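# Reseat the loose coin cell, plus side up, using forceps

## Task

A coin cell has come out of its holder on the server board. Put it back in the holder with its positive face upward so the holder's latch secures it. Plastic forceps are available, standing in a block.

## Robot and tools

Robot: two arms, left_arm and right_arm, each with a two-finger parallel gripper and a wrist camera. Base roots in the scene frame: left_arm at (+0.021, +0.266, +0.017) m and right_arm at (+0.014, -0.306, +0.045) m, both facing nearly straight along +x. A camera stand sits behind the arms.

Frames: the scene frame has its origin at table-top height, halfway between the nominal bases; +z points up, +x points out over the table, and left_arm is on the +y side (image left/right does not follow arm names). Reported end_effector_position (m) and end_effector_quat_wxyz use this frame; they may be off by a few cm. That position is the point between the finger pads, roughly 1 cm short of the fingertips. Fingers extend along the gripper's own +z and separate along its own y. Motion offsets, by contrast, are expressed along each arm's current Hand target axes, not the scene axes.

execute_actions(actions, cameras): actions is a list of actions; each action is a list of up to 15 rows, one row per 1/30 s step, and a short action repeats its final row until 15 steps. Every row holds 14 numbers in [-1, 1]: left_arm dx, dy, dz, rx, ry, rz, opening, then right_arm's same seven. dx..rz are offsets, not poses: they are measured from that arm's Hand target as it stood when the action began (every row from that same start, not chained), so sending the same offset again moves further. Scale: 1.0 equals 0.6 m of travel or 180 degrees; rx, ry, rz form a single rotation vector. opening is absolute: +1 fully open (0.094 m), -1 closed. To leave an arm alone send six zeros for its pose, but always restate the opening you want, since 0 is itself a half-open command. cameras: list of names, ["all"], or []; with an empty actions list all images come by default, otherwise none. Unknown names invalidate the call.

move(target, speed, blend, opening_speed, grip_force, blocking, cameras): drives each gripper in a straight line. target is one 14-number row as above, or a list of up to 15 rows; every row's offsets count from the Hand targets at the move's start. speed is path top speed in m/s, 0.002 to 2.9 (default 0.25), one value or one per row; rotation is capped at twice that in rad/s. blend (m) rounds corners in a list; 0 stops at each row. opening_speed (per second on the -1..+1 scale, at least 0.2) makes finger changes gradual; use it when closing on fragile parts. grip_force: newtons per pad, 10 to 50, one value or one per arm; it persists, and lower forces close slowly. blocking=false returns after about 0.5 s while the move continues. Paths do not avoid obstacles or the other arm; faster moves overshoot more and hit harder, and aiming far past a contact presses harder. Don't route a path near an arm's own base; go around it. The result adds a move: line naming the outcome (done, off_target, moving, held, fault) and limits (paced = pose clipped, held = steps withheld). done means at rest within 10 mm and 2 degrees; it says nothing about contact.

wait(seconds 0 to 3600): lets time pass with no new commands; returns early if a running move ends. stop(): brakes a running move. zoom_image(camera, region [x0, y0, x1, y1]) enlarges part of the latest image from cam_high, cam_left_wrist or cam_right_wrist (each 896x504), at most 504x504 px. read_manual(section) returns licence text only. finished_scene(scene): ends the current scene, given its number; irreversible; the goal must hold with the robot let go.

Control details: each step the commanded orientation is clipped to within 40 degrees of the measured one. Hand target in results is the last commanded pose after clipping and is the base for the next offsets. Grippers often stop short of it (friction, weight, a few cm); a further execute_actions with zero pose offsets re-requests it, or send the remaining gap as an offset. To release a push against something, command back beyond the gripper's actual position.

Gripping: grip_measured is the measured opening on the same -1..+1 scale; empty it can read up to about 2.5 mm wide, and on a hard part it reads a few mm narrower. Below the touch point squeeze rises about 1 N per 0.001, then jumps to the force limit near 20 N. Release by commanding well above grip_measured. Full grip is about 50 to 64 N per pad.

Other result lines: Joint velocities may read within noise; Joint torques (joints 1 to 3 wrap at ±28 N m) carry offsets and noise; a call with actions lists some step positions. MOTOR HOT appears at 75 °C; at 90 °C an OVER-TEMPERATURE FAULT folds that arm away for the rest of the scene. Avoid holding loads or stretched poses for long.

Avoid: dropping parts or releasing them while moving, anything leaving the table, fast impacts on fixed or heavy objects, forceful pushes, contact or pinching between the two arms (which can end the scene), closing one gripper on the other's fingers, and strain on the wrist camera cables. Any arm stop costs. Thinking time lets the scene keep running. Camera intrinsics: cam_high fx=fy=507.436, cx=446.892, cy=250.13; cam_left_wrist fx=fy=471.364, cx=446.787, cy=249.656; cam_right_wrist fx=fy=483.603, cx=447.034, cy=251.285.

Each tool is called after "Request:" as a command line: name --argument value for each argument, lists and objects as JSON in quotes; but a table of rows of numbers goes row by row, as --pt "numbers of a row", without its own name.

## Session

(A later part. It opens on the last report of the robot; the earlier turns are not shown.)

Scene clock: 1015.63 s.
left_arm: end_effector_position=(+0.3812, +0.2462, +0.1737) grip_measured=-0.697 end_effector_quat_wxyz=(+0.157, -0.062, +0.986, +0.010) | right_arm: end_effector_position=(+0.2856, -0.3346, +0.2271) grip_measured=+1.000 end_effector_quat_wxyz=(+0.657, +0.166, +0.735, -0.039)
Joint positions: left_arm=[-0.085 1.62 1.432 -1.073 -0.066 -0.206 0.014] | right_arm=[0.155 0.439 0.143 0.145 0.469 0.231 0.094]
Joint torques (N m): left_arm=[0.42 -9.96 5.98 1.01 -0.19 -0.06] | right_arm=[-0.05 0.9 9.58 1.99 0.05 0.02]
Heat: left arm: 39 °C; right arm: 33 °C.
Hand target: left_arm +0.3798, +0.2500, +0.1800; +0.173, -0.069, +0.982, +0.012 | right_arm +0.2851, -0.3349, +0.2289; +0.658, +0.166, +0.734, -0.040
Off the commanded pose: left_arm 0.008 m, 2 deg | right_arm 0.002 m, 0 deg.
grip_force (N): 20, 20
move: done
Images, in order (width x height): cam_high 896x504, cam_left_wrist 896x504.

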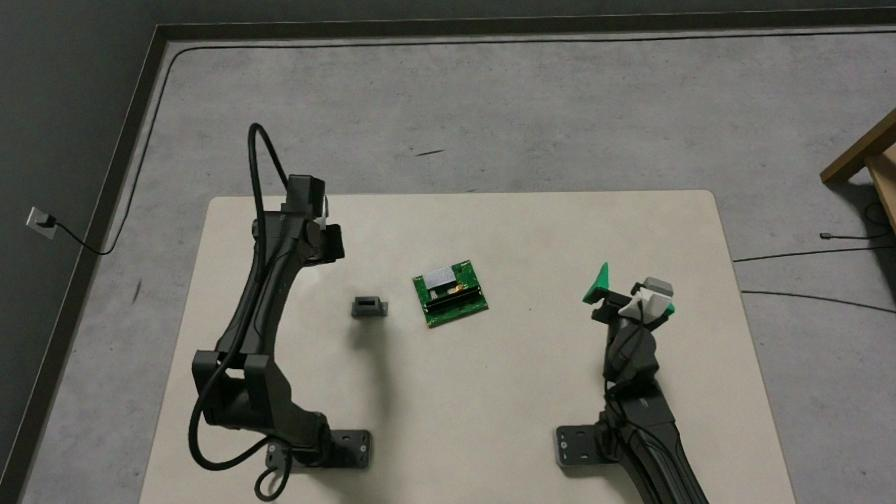

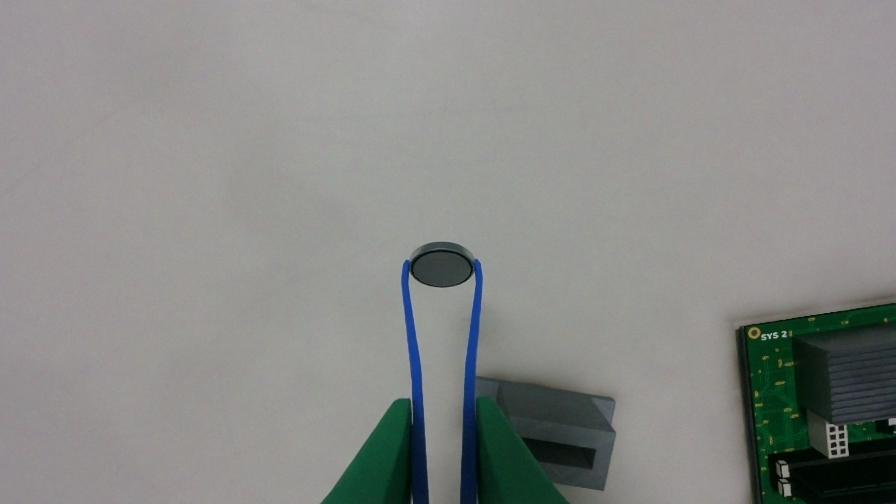

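Request:
move --target '[-0.0377, 0.1062, 0.1378, 0, -0.2778, 0, -0.7, 0, 0, 0, 0, 0, 0, 1]' --speed 0.12 --cameras '["cam_left_wrist", "cam_high"]'

Request:
zoom_image --camera "cam_left_wrist" --region '[390, 210, 510, 330]'

Scene clock: 1037.20 s.
left_arm: end_effector_position=(+0.4234, +0.3201, +0.1196) grip_measured=-0.697 end_effector_quat_wxyz=(+0.579, -0.063, +0.812, +0.039) | right_arm: end_effector_position=(+0.2856, -0.3346, +0.2271) grip_measured=+1.000 end_effector_quat_wxyz=(+0.657, +0.166, +0.735, -0.039)
Joint positions: left_arm=[0.127 1.543 0.403 0.806 -0.023 -0.017 0.014] | right_arm=[0.155 0.439 0.143 0.145 0.469 0.231 0.094]
Joint torques (N m): left_arm=[0.39 -3.47 5.01 2.19 0.04 0.15] | right_arm=[-0.02 0.91 9.61 1.98 0.05 0.02]
Heat: left arm: 39 °C; right arm: 33 °C.
Hand target: left_arm +0.4199, +0.3201, +0.1101; +0.572, -0.057, +0.817, +0.040 | right_arm +0.2851, -0.3349, +0.2289; +0.658, +0.166, +0.734, -0.040
Off the commanded pose: left_arm 0.010 m, 1 deg | right_arm 0.002 m, 0 deg.
grip_force (N): 20, 20
move: done
Images, in order (width x height): cam_high 896x504, cam_left_wrist 896x504.

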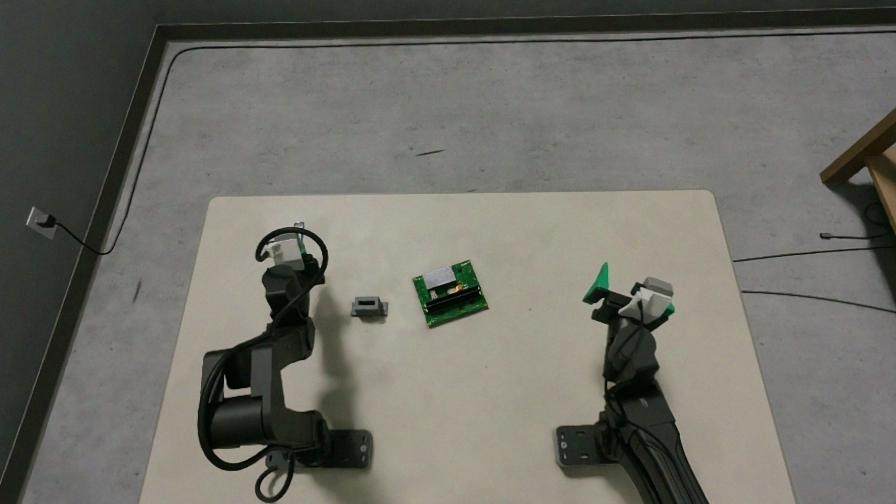

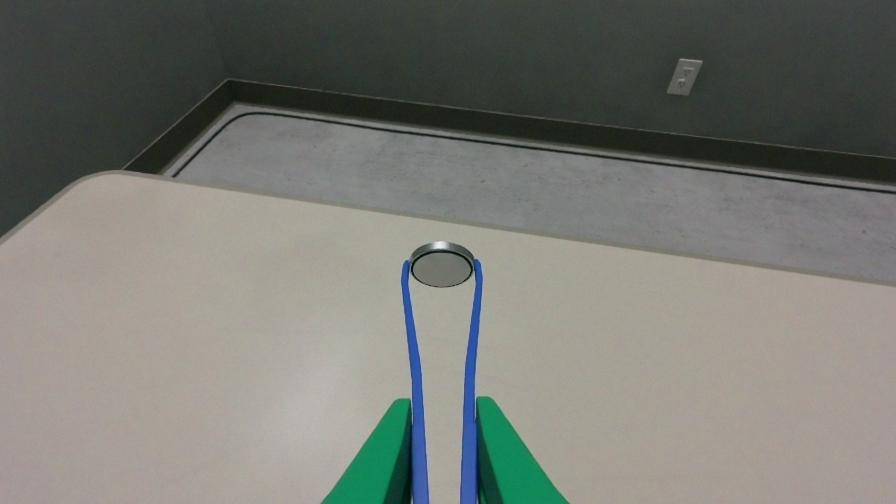

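Scaled by 4.200 from the camera's image (finer frame: 1280x720).

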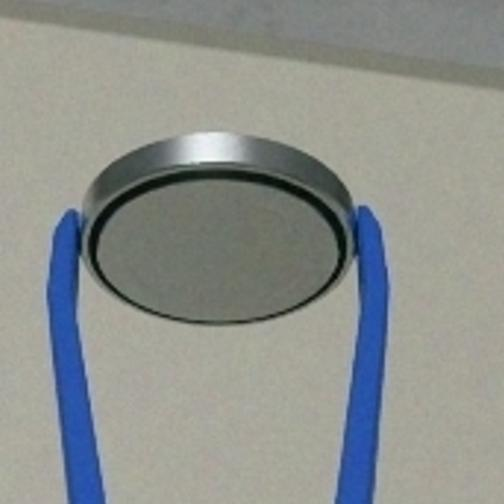

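Request:
move --target '[-0.0120, -0.2118, -0.1612, 0.0271, 0.3882, 0.0388, -0.7, 0, 0, 0, 0, 0, 0, 1]' --speed 0.15 --cameras '["cam_left_wrist"]'

Request:
zoom_image --camera "cam_left_wrist" --region '[350, 210, 550, 410]'

Scene clock: 1107.53 s.
left_arm: end_effector_position=(+0.3479, +0.1845, +0.1517) grip_measured=-0.697 end_effector_quat_wxyz=(+0.008, +0.001, +1.000, -0.001) | right_arm: end_effector_position=(+0.2856, -0.3346, +0.2271) grip_measured=+1.000 end_effector_quat_wxyz=(+0.657, +0.166, +0.735, -0.039)
Joint positions: left_arm=[-0.243 1.805 1.606 -1.355 -0.003 -0.247 0.014] | right_arm=[0.155 0.439 0.143 0.145 0.469 0.231 0.094]
Joint torques (N m): left_arm=[-0.51 -6.04 9.31 0.06 -0.02 -0.06] | right_arm=[-0.03 0.88 9.61 1.99 0.04 0.03]
Motor temperatures (°C): left_arm=[21 35 36 28 22 22 24] | right_arm=[24 23 33 33 23 22 23]
Heat: left arm: 36 °C; right arm: 33 °C.
Hand target: left_arm +0.3502, +0.1819, +0.1498; +0.000, +0.000, +1.000, +0.000 | right_arm +0.2851, -0.3349, +0.2289; +0.658, +0.166, +0.734, -0.040
Off the commanded pose: left_arm 0.004 m, 1 deg | right_arm 0.002 m, 0 deg.
grip_force (N): 20, 20
move: done

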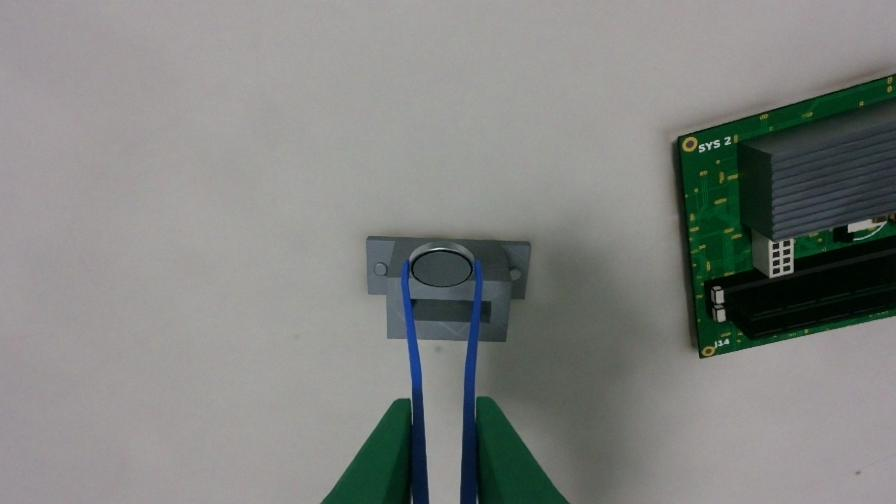

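Scaled by 2.520 from the camera's image (finer frame: 1280x720).

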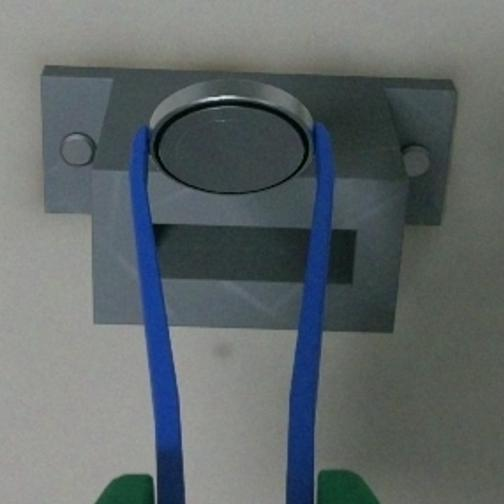

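Request:
move --target '[0, 0, 0.1313, 0, 0, 0, -0.7, 0, 0, 0, 0, 0, 0, 1]' --speed 0.1 --cameras '["cam_left_wrist"]'

Request:
zoom_image --camera "cam_left_wrist" --region '[350, 210, 550, 410]'

Scene clock: 1125.17 s.
left_arm: end_effector_position=(+0.3522, +0.1833, +0.0840) grip_measured=-0.697 end_effector_quat_wxyz=(+0.012, +0.001, +1.000, -0.002) | right_arm: end_effector_position=(+0.2856, -0.3346, +0.2271) grip_measured=+1.000 end_effector_quat_wxyz=(+0.657, +0.166, +0.735, -0.039)
Joint positions: left_arm=[-0.243 1.838 1.377 -1.085 -0.002 -0.247 0.014] | right_arm=[0.155 0.439 0.143 0.145 0.469 0.231 0.094]
Joint torques (N m): left_arm=[-0.44 -6.24 5.55 0.47 -0.02 -0.07] | right_arm=[-0.02 0.91 9.59 1.99 0.05 0.02]
Heat: left arm: 38 °C; right arm: 33 °C.
Hand target: left_arm +0.3501, +0.1819, +0.0711; +0.000, +0.000, +1.000, +0.000 | right_arm +0.2851, -0.3349, +0.2289; +0.658, +0.166, +0.734, -0.040
Off the commanded pose: left_arm 0.013 m, 1 deg | right_arm 0.002 m, 0 deg.
grip_force (N): 20, 20
move: off_target (left_arm)

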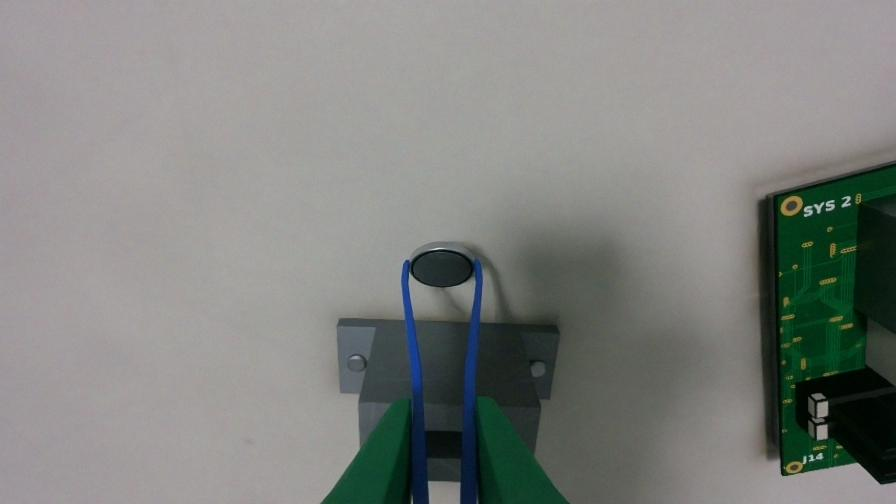

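Scaled by 2.520 from the camera's image (finer frame: 1280x720).

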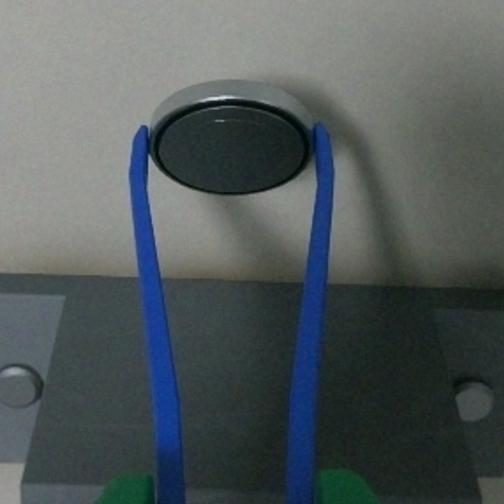

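Request:
move --target '[0.0202, 0, 0.0102, 0, 0, 0, -0.7, 0, 0, 0, 0, 0, 0, 1]' --speed 0.05 --cameras '["cam_left_wrist"]'

Request:
zoom_image --camera "cam_left_wrist" --region '[380, 210, 510, 340]'

Scene clock: 1134.10 s.
left_arm: end_effector_position=(+0.3388, +0.1837, +0.0668) grip_measured=-0.697 end_effector_quat_wxyz=(-0.005, +0.000, +1.000, +0.002) | right_arm: end_effector_position=(+0.2856, -0.3346, +0.2271) grip_measured=+1.000 end_effector_quat_wxyz=(+0.657, +0.166, +0.735, -0.039)
Joint positions: left_arm=[-0.251 1.838 1.307 -1.05 -0.002 -0.256 0.014] | right_arm=[0.155 0.439 0.143 0.145 0.469 0.231 0.094]
Joint torques (N m): left_arm=[-0.53 -9.09 5.37 0.39 -0.04 -0.07] | right_arm=[-0.03 0.9 9.59 1.99 0.05 0.02]
Heat: left arm: 37 °C; right arm: 33 °C.
Hand target: left_arm +0.3381, +0.1820, +0.0649; +0.000, -0.001, +1.000, +0.000 | right_arm +0.2851, -0.3349, +0.2289; +0.658, +0.166, +0.734, -0.040
Off the commanded pose: left_arm 0.003 m, 1 deg | right_arm 0.002 m, 0 deg.
grip_force (N): 20, 20
move: done

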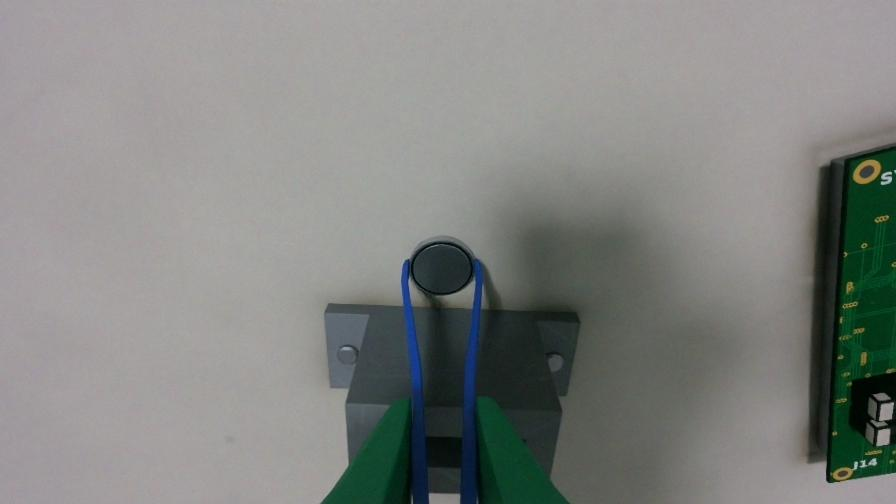

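Scaled by 3.877 from the camera's image (finer frame: 1280x720).

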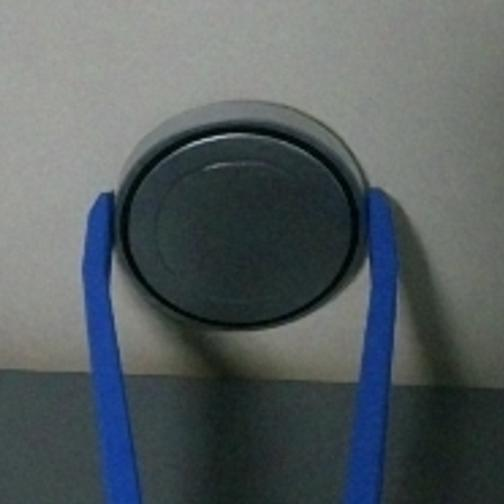

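Request:
move --pt "0 0 -0.15 0 0 0 -0.71 0 0 0 0 0 0 1" --pt "0.0803 0.0017 -0.15 0 0 0 -0.71 0 0 0 0 0 0 1" --pt "0.0803 0.0017 -0.108 0 0 0 -0.71 0 0 0 0 0 0 1" --speed 0.12 --blend 0.015 --cameras '["cam_left_wrist"]'

Request:
zoom_image --camera "cam_left_wrist" --region '[350, 210, 550, 410]'

Scene clock: 1216.50 s.
left_arm: end_effector_position=(+0.2904, +0.1843, +0.1261) grip_measured=-0.707 end_effector_quat_wxyz=(-0.015, +0.001, +1.000, +0.005) | right_arm: end_effector_position=(+0.2856, -0.3346, +0.2271) grip_measured=+1.000 end_effector_quat_wxyz=(+0.657, +0.166, +0.735, -0.039)
Joint positions: left_arm=[-0.292 1.642 1.315 -1.275 -0.001 -0.297 0.014] | right_arm=[0.155 0.439 0.143 0.145 0.469 0.231 0.094]
Joint torques (N m): left_arm=[-0.49 -9.47 5.53 0.33 -0.04 -0.08] | right_arm=[-0.03 0.91 9.61 1.98 0.04 0.02]
Heat: left arm: 36 °C; right arm: 33 °C.
Hand target: left_arm +0.2898, +0.1829, +0.1299; +0.000, -0.001, +1.000, +0.000 | right_arm +0.2851, -0.3349, +0.2289; +0.658, +0.166, +0.734, -0.040
Off the commanded pose: left_arm 0.004 m, 2 deg | right_arm 0.002 m, 0 deg.
grip_force (N): 20, 20
move: done; blend cut to 0.0126 m at target 2

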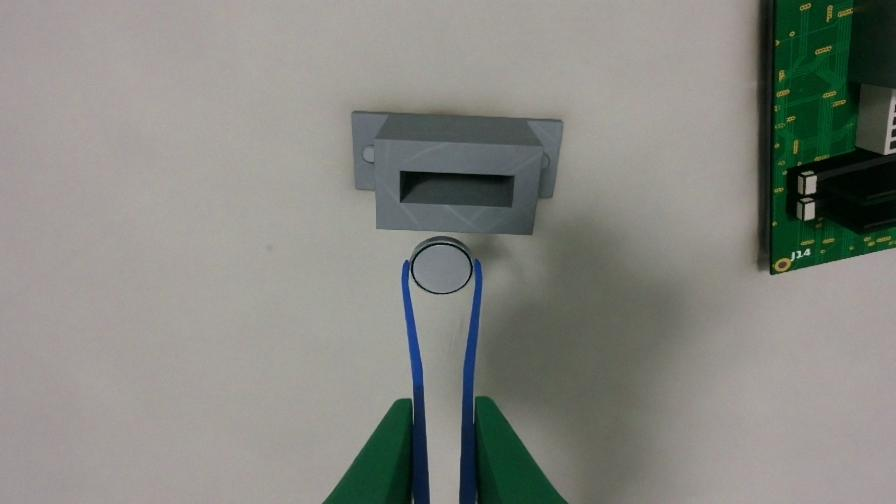

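Scaled by 2.520 from the camera's image (finer frame: 1280x720).

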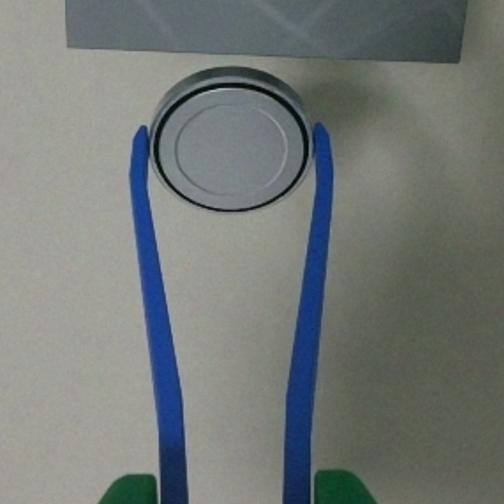

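Request:
move --target '[0.0025, -0.001, 0.03, 0, 0, 0, -0.71, 0, 0, 0, 0, 0, 0, 1]' --speed 0.05 --cameras '["cam_left_wrist"]'

Request:
zoom_image --camera "cam_left_wrist" --region '[380, 200, 510, 330]'

Scene clock: 1239.97 s.
left_arm: end_effector_position=(+0.2887, +0.1840, +0.1091) grip_measured=-0.707 end_effector_quat_wxyz=(-0.013, +0.000, +1.000, +0.005) | right_arm: end_effector_position=(+0.2856, -0.3346, +0.2271) grip_measured=+1.000 end_effector_quat_wxyz=(+0.657, +0.166, +0.735, -0.039)
Joint positions: left_arm=[-0.295 1.641 1.246 -1.204 -0.001 -0.301 0.014] | right_arm=[0.155 0.439 0.143 0.145 0.469 0.231 0.094]
Joint velocities: left_arm=[within noise] | right_arm=[-0.002 -0.002 0.002 0.022 -0.154 -0.022 0]
Joint torques (N m): left_arm=[-0.55 -9.02 5.48 0.35 -0.04 -0.07] | right_arm=[-0.03 0.91 9.59 1.99 0.05 0.02]
Heat: left arm: 37 °C; right arm: 33 °C.
Hand target: left_arm +0.2884, +0.1823, +0.1118; +0.000, -0.001, +1.000, +0.000 | right_arm +0.2851, -0.3349, +0.2289; +0.658, +0.166, +0.734, -0.040
Off the commanded pose: left_arm 0.003 m, 2 deg | right_arm 0.002 m, 0 deg.
grip_force (N): 20, 20
move: done

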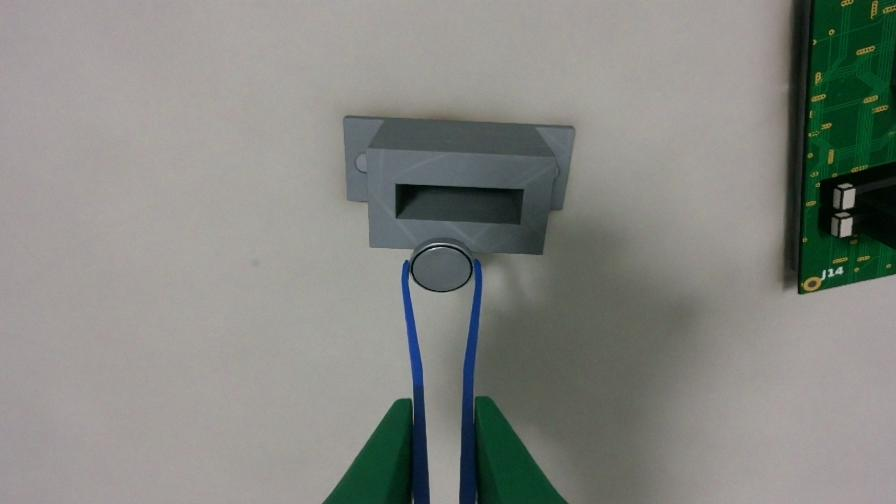

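Scaled by 3.877 from the camera's image (finer frame: 1280x720).

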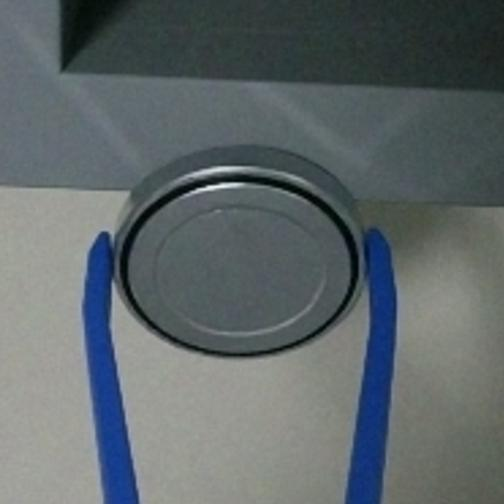

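Request:
move --target '[0, 0, 0.0150, 0, 0, 0, -0.71, 0, 0, 0, 0, 0, 0, 1]' --speed 0.03 --cameras '["cam_left_wrist"]'

Request:
zoom_image --camera "cam_left_wrist" --region '[380, 200, 510, 330]'

Scene clock: 1248.20 s.
left_arm: end_effector_position=(+0.2887, +0.1840, +0.1015) grip_measured=-0.707 end_effector_quat_wxyz=(-0.011, +0.000, +1.000, +0.004) | right_arm: end_effector_position=(+0.2856, -0.3346, +0.2271) grip_measured=+1.000 end_effector_quat_wxyz=(+0.657, +0.166, +0.735, -0.039)
Joint positions: left_arm=[-0.295 1.641 1.215 -1.169 -0.001 -0.301 0.014] | right_arm=[0.155 0.439 0.143 0.145 0.469 0.231 0.094]
Joint torques (N m): left_arm=[-0.58 -8.49 5.49 0.38 -0.03 -0.08] | right_arm=[-0.03 0.91 9.59 1.99 0.05 0.02]
Heat: left arm: 36 °C; right arm: 33 °C.
Hand target: left_arm +0.2883, +0.1823, +0.1028; +0.000, -0.001, +1.000, +0.000 | right_arm +0.2851, -0.3349, +0.2289; +0.658, +0.166, +0.734, -0.040
Off the commanded pose: left_arm 0.002 m, 1 deg | right_arm 0.002 m, 0 deg.
grip_force (N): 20, 20
move: done

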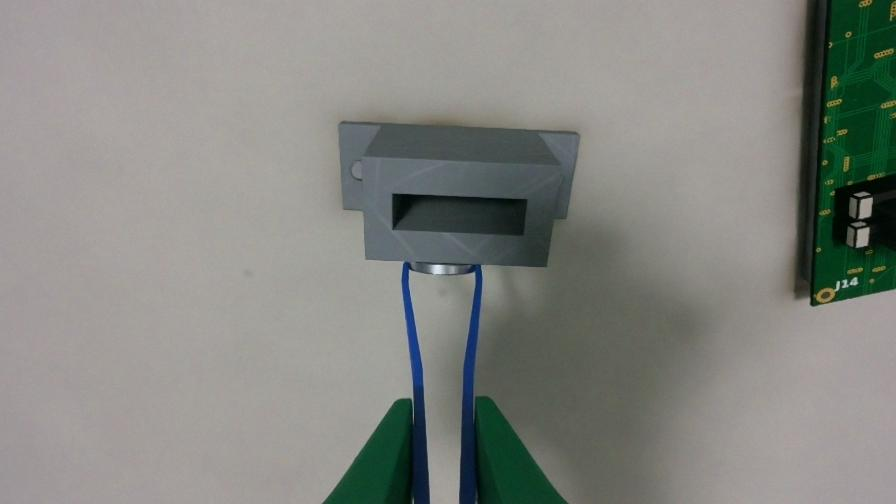

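Scaled by 3.877 from the camera's image (finer frame: 1280x720).

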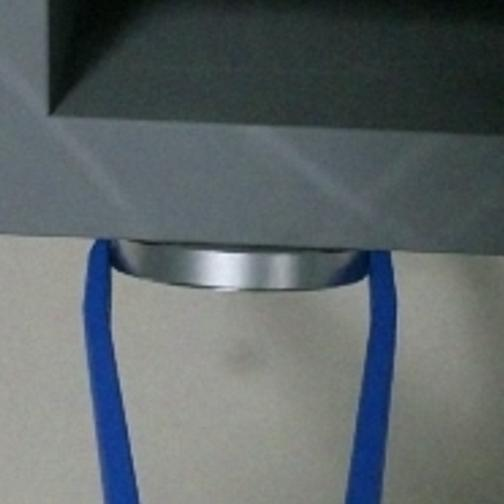

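Request:
move --pt "0.025 0 0 0 0 0 -0.71 0 0 0 0 0 0 1" --pt "0.035 0 -0.06 0 0 0 -0.71 0 0 0 0 0 0 1" --speed 0.08 --blend 0.005 --cameras '["cam_left_wrist"]'

Request:
zoom_image --camera "cam_left_wrist" --region '[380, 200, 510, 330]'

Scene clock: 1260.23 s.
left_arm: end_effector_position=(+0.2644, +0.1850, +0.1261) grip_measured=-0.707 end_effector_quat_wxyz=(-0.017, +0.000, +1.000, +0.006) | right_arm: end_effector_position=(+0.2856, -0.3346, +0.2271) grip_measured=+1.000 end_effector_quat_wxyz=(+0.657, +0.166, +0.735, -0.039)
Joint positions: left_arm=[-0.319 1.552 1.222 -1.277 -0.001 -0.325 0.014] | right_arm=[0.155 0.439 0.143 0.145 0.469 0.231 0.094]
Joint torques (N m): left_arm=[-0.58 -7.92 9.25 -0.02 -0.04 -0.07] | right_arm=[-0.03 0.9 9.58 1.99 0.04 0.03]
Motor temperatures (°C): left_arm=[21 36 35 23 22 22 24] | right_arm=[24 23 33 33 23 22 23]
Heat: left arm: 36 °C; right arm: 33 °C.
Hand target: left_arm +0.2673, +0.1822, +0.1388; +0.000, -0.001, +1.000, +0.000 | right_arm +0.2851, -0.3349, +0.2289; +0.658, +0.166, +0.734, -0.040
Off the commanded pose: left_arm 0.013 m, 2 deg | right_arm 0.002 m, 0 deg.
grip_force (N): 20, 20
move: off_target (left_arm)

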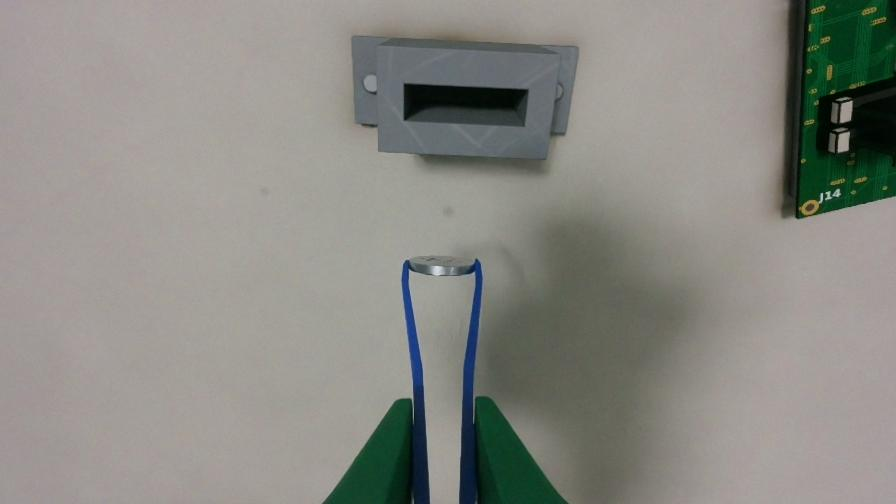

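Scaled by 3.877 from the camera's image (finer frame: 1280x720).

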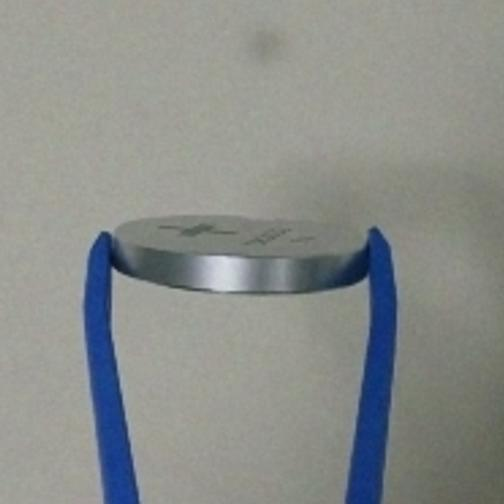

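Request:
move --pt "0.0372 -0.0787 0.0397 0.0727 -0.2712 0.1559 -0.71 0 0 0 0 0 0 1" --pt "0.0022 -0.0945 0.1147 0.0727 -0.2712 0.1559 -0.71 0 0 0 0 0 0 1" --speed 0.12 --blend 0.01 --cameras '["cam_left_wrist"]'

Request:
zoom_image --camera "cam_left_wrist" --region '[380, 200, 510, 330]'

Scene clock: 1303.83 s.
left_arm: end_effector_position=(+0.2671, +0.1237, +0.0752) grip_measured=-0.707 end_effector_quat_wxyz=(+0.408, +0.232, +0.876, -0.111) | right_arm: end_effector_position=(+0.2856, -0.3346, +0.2271) grip_measured=+1.000 end_effector_quat_wxyz=(+0.657, +0.166, +0.735, -0.039)
Joint positions: left_arm=[-0.524 0.957 0.244 0.016 -0.004 -0.01 0.014] | right_arm=[0.155 0.439 0.143 0.145 0.469 0.231 0.094]
Joint torques (N m): left_arm=[0.4 -0.32 6.13 1.96 0 0.11] | right_arm=[-0.03 0.91 9.59 1.99 0.04 0.02]
Heat: left arm: 36 °C; right arm: 33 °C.
Hand target: left_arm +0.2660, +0.1255, +0.0700; +0.408, +0.234, +0.876, -0.109 | right_arm +0.2851, -0.3349, +0.2289; +0.658, +0.166, +0.734, -0.040
Off the commanded pose: left_arm 0.006 m, 0 deg | right_arm 0.002 m, 0 deg.
grip_force (N): 20, 20
move: done

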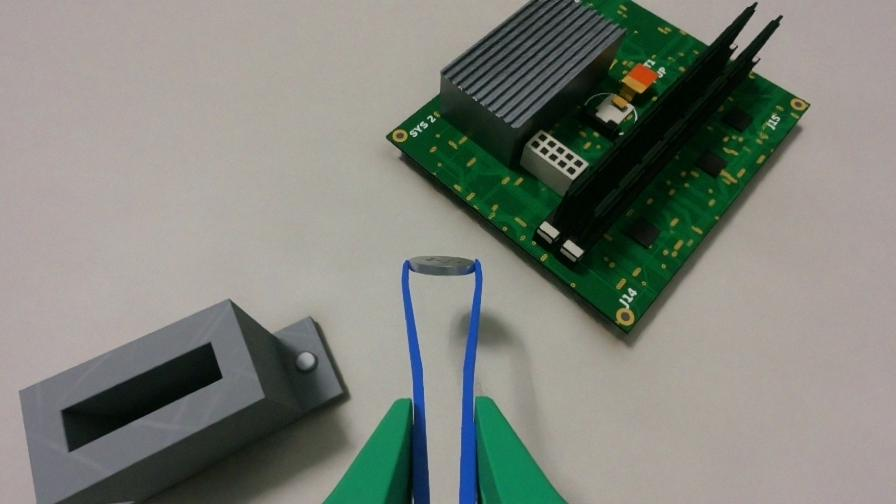

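Scaled by 3.877 from the camera's image (finer frame: 1280x720).

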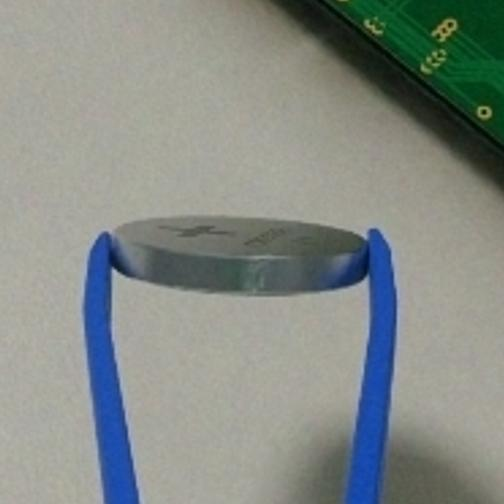

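Request:
move --target '[0.0332, 0, 0.0279, 0, 0, 0, -0.71, 0, 0, 0, 0, 0, 0, 1]' --speed 0.05 --cameras '["cam_left_wrist"]'

Request:
zoom_image --camera "cam_left_wrist" --region '[380, 200, 510, 330]'

Scene clock: 1313.13 s.
left_arm: end_effector_position=(+0.2674, +0.1235, +0.0481) grip_measured=-0.707 end_effector_quat_wxyz=(+0.407, +0.232, +0.876, -0.111) | right_arm: end_effector_position=(+0.2856, -0.3346, +0.2271) grip_measured=+1.000 end_effector_quat_wxyz=(+0.657, +0.166, +0.735, -0.039)
Joint positions: left_arm=[-0.524 1.092 0.164 0.228 -0.004 -0.01 0.014] | right_arm=[0.155 0.439 0.143 0.145 0.469 0.231 0.094]
Joint torques (N m): left_arm=[0.42 -0.62 5.57 1.98 -0.01 0.11] | right_arm=[-0.05 0.9 9.59 1.99 0.05 0.02]
Heat: left arm: 36 °C; right arm: 33 °C.
Hand target: left_arm +0.2660, +0.1256, +0.0439; +0.408, +0.234, +0.876, -0.109 | right_arm +0.2851, -0.3349, +0.2289; +0.658, +0.166, +0.734, -0.040
Off the commanded pose: left_arm 0.005 m, 0 deg | right_arm 0.002 m, 0 deg.
grip_force (N): 20, 20
move: done

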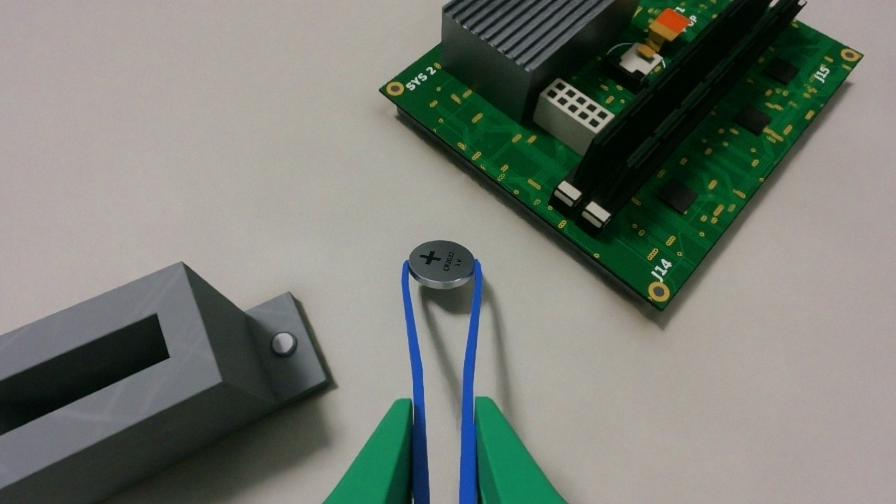

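Scaled by 3.877 from the camera's image (finer frame: 1280x720).

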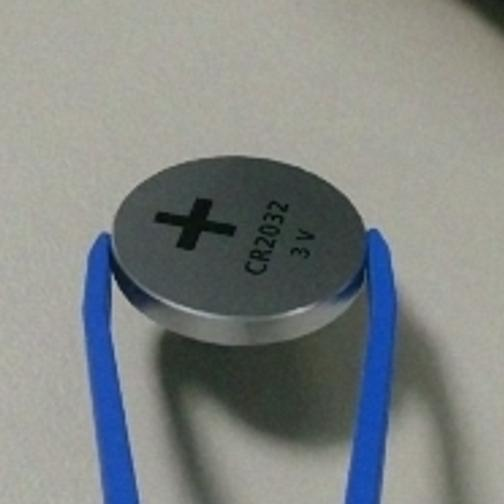

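Request:
move --target '[0.0045, 0, 0.0038, 0, 0, 0, -0.71, 0, 0, 0, 0, 0, 0, 1]' --speed 0.03 --cameras '["cam_left_wrist"]'

Request:
zoom_image --camera "cam_left_wrist" --region '[380, 200, 510, 330]'

Scene clock: 1333.47 s.
left_arm: end_effector_position=(+0.2674, +0.1235, +0.0443) grip_measured=-0.707 end_effector_quat_wxyz=(+0.407, +0.232, +0.876, -0.111) | right_arm: end_effector_position=(+0.2856, -0.3346, +0.2271) grip_measured=+1.000 end_effector_quat_wxyz=(+0.657, +0.166, +0.735, -0.039)
Joint positions: left_arm=[-0.524 1.115 0.154 0.261 -0.004 -0.01 0.014] | right_arm=[0.155 0.439 0.143 0.145 0.469 0.231 0.094]
Joint torques (N m): left_arm=[0.43 -0.68 5.5 2 -0.03 0.11] | right_arm=[-0.05 0.9 9.61 1.99 0.05 0.02]
Heat: left arm: 35 °C; right arm: 33 °C.
Hand target: left_arm +0.2660, +0.1256, +0.0404; +0.408, +0.234, +0.876, -0.109 | right_arm +0.2851, -0.3349, +0.2289; +0.658, +0.166, +0.734, -0.040
Off the commanded pose: left_arm 0.005 m, 0 deg | right_arm 0.002 m, 0 deg.
grip_force (N): 20, 20
move: done

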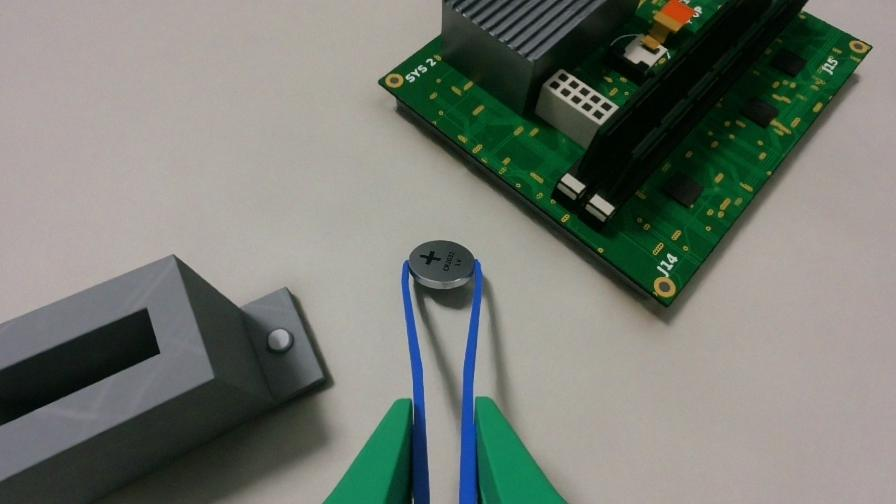

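Scaled by 3.877 from the camera's image (finer frame: 1280x720).

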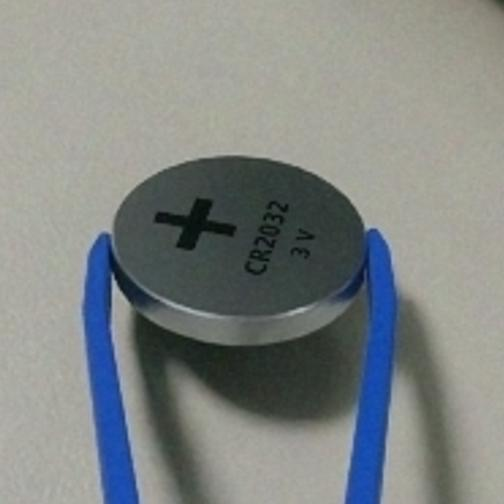

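Request:
move --target '[0.0064, 0, 0.0054, 0, 0, 0, -0.71, 0, 0, 0, 0, 0, 0, 1]' --speed 0.03 --cameras '["cam_left_wrist"]'

Request:
zoom_image --camera "cam_left_wrist" --region '[380, 200, 510, 330]'

Scene clock: 1347.00 s.
left_arm: end_effector_position=(+0.2678, +0.1233, +0.0394) grip_measured=-0.707 end_effector_quat_wxyz=(+0.407, +0.232, +0.876, -0.111) | right_arm: end_effector_position=(+0.2856, -0.3346, +0.2271) grip_measured=+1.000 end_effector_quat_wxyz=(+0.657, +0.166, +0.735, -0.039)
Joint positions: left_arm=[-0.524 1.152 0.142 0.311 -0.004 -0.01 0.014] | right_arm=[0.155 0.439 0.143 0.145 0.469 0.231 0.094]
Joint torques (N m): left_arm=[0.39 -0.8 5.27 2 -0.02 0.11] | right_arm=[-0.03 0.9 9.58 1.99 0.05 0.02]
Motor temperatures (°C): left_arm=[21 33 35 28 22 22 24] | right_arm=[24 23 33 33 23 22 23]
Heat: left arm: 35 °C; right arm: 33 °C.
Hand target: left_arm +0.2661, +0.1255, +0.0354; +0.408, +0.234, +0.876, -0.109 | right_arm +0.2851, -0.3349, +0.2289; +0.658, +0.166, +0.734, -0.040
Off the commanded pose: left_arm 0.005 m, 0 deg | right_arm 0.002 m, 0 deg.
grip_force (N): 20, 20
move: done

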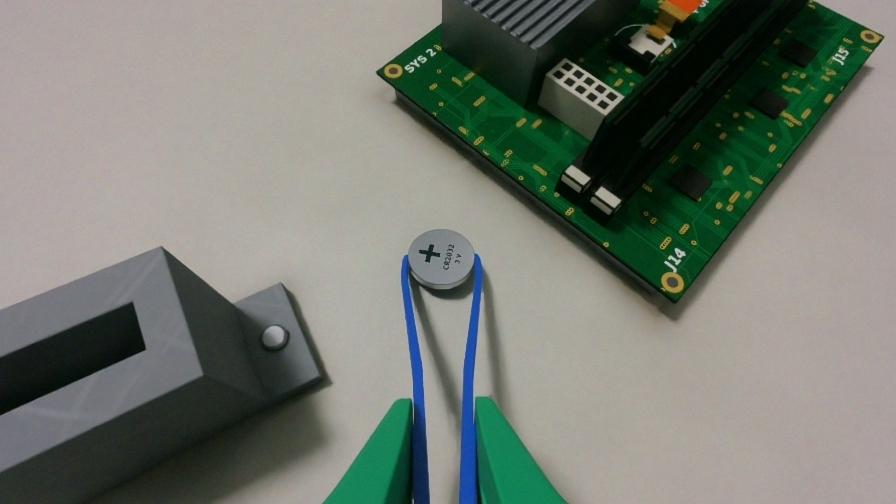

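Scaled by 3.877 from the camera's image (finer frame: 1280x720).

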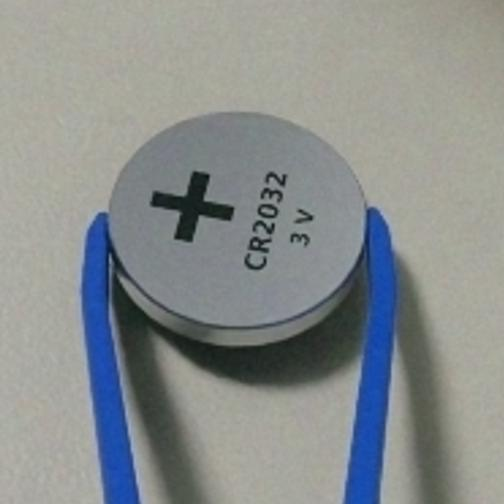

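Request:
move --target '[0, 0, 0, 0, 0, 0, -0.62, 0, 0, 0, 0, 0, 0, 1]' --opening_speed 0.2 --cameras '["cam_left_wrist"]'

Request:
zoom_image --camera "cam_left_wrist" --region '[380, 200, 510, 330]'

Scene clock: 1355.87 s.
left_arm: end_effector_position=(+0.2680, +0.1232, +0.0397) grip_measured=-0.622 end_effector_quat_wxyz=(+0.408, +0.232, +0.876, -0.111) | right_arm: end_effector_position=(+0.2856, -0.3346, +0.2271) grip_measured=+1.000 end_effector_quat_wxyz=(+0.657, +0.166, +0.735, -0.039)
Joint positions: left_arm=[-0.524 1.152 0.142 0.313 -0.004 -0.01 0.018] | right_arm=[0.155 0.439 0.143 0.145 0.469 0.231 0.094]
Joint torques (N m): left_arm=[0.42 -0.76 5.3 1.99 -0.02 0.11] | right_arm=[-0.03 0.91 9.59 1.99 0.04 0.02]
Heat: left arm: 35 °C; right arm: 33 °C.
Hand target: left_arm +0.2661, +0.1255, +0.0355; +0.408, +0.234, +0.876, -0.109 | right_arm +0.2851, -0.3349, +0.2289; +0.658, +0.166, +0.734, -0.040
Off the commanded pose: left_arm 0.005 m, 0 deg | right_arm 0.002 m, 0 deg.
grip_force (N): 20, 20
move: done

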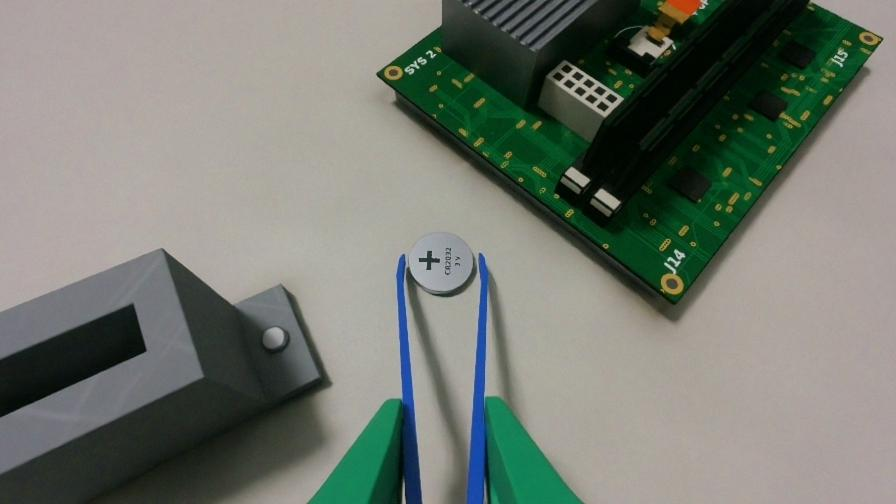

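Scaled by 3.877 from the camera's image (finer frame: 1280x720).

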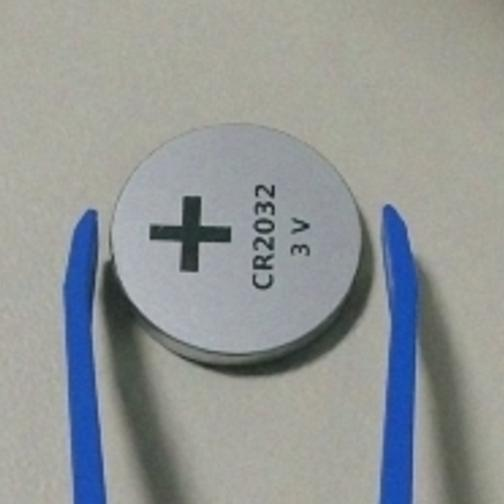

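Request:
move --pt "-0.0696 0 -0.0584 0 0 0 -0.62 0 0 0 0 0 0 1" --pt "-0.1697 0.0078 -0.0300 0.1075 0.2634 0.2305 -0.62 0 0 0 0 0 0 1" --speed 0.1 --blend 0.01 --cameras '["cam_left_wrist"]'

Request:
zoom_image --camera "cam_left_wrist" --region '[370, 180, 520, 330]'

Scene clock: 1427.67 s.
left_arm: end_effector_position=(+0.3117, +0.1065, +0.1267) grip_measured=-0.622 end_effector_quat_wxyz=(+0.008, +0.599, +0.801, +0.001) | right_arm: end_effector_position=(+0.2856, -0.3346, +0.2271) grip_measured=+1.000 end_effector_quat_wxyz=(+0.657, +0.166, +0.735, -0.039)
Joint positions: left_arm=[-0.498 1.785 1.482 -1.251 0.001 0.78 0.018] | right_arm=[0.155 0.439 0.143 0.145 0.469 0.231 0.094]
Joint torques (N m): left_arm=[-0.57 -5.9 9.29 0.05 -0.05 0.09] | right_arm=[-0.03 0.9 9.61 1.99 0.05 0.02]
Heat: left arm: 35 °C; right arm: 33 °C.
Hand target: left_arm +0.3132, +0.1038, +0.1250; +0.000, +0.604, +0.797, +0.000 | right_arm +0.2851, -0.3349, +0.2289; +0.658, +0.166, +0.734, -0.040
Off the commanded pose: left_arm 0.004 m, 1 deg | right_arm 0.002 m, 0 deg.
grip_force (N): 20, 20
move: done

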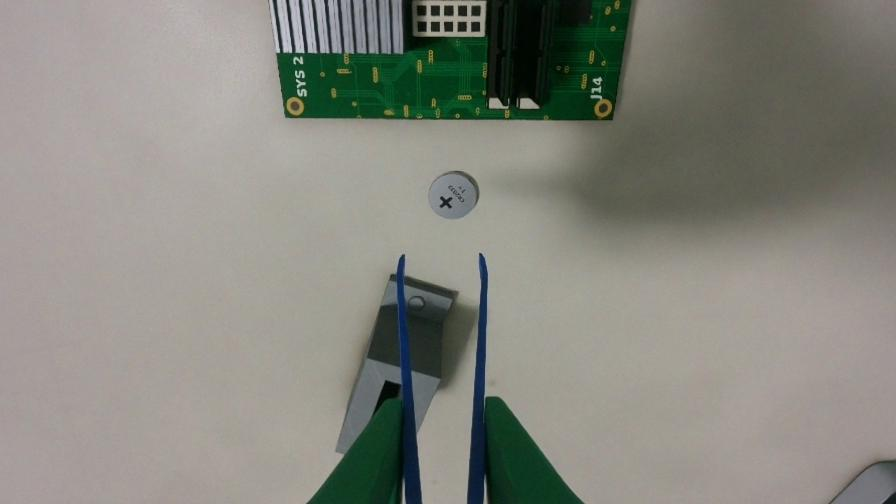

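Scaled by 3.360 from the camera's image (finer frame: 1280x720).

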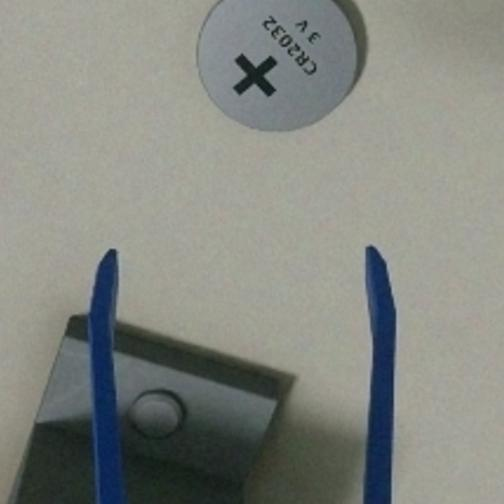

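Request:
move --target '[-0.0035, -0.0062, 0.085, 0, 0, 0, -0.62, 0, 0, 0, 0, 0, 0, 1]' --speed 0.1 --cameras '["cam_left_wrist"]'

Request:
zoom_image --camera "cam_left_wrist" --region '[380, 210, 510, 340]'

Scene clock: 1456.97 s.
left_arm: end_effector_position=(+0.3129, +0.1012, +0.0866) grip_measured=-0.622 end_effector_quat_wxyz=(+0.013, +0.604, +0.797, +0.002) | right_arm: end_effector_position=(+0.2856, -0.3346, +0.2271) grip_measured=+1.000 end_effector_quat_wxyz=(+0.657, +0.166, +0.735, -0.039)
Joint positions: left_arm=[-0.51 1.811 1.354 -1.087 0 0.78 0.018] | right_arm=[0.155 0.439 0.143 0.145 0.469 0.231 0.094]
Joint torques (N m): left_arm=[-0.57 -6.02 5.57 0.46 -0.05 -0.04] | right_arm=[-0.03 0.9 9.59 1.98 0.04 0.02]
Heat: left arm: 37 °C; right arm: 33 °C.
Hand target: left_arm +0.3102, +0.1008, +0.0740; +0.000, +0.604, +0.797, +0.000 | right_arm +0.2851, -0.3349, +0.2289; +0.658, +0.166, +0.734, -0.040
Off the commanded pose: left_arm 0.013 m, 2 deg | right_arm 0.002 m, 0 deg.
grip_force (N): 20, 20
move: off_target (left_arm)

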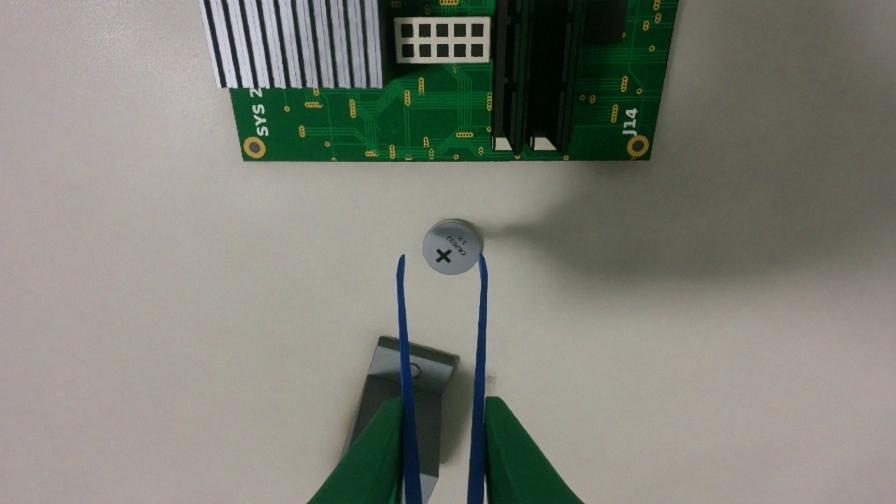

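Scaled by 3.877 from the camera's image (finer frame: 1280x720).

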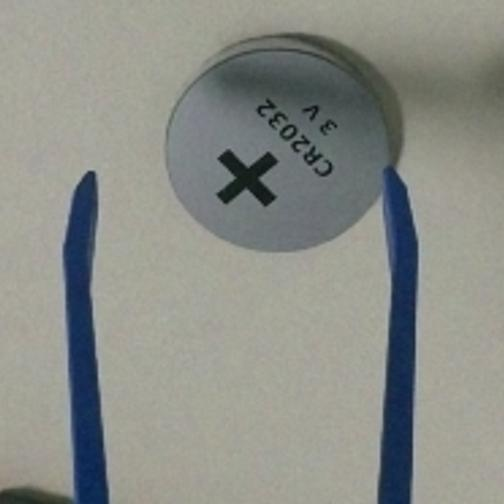

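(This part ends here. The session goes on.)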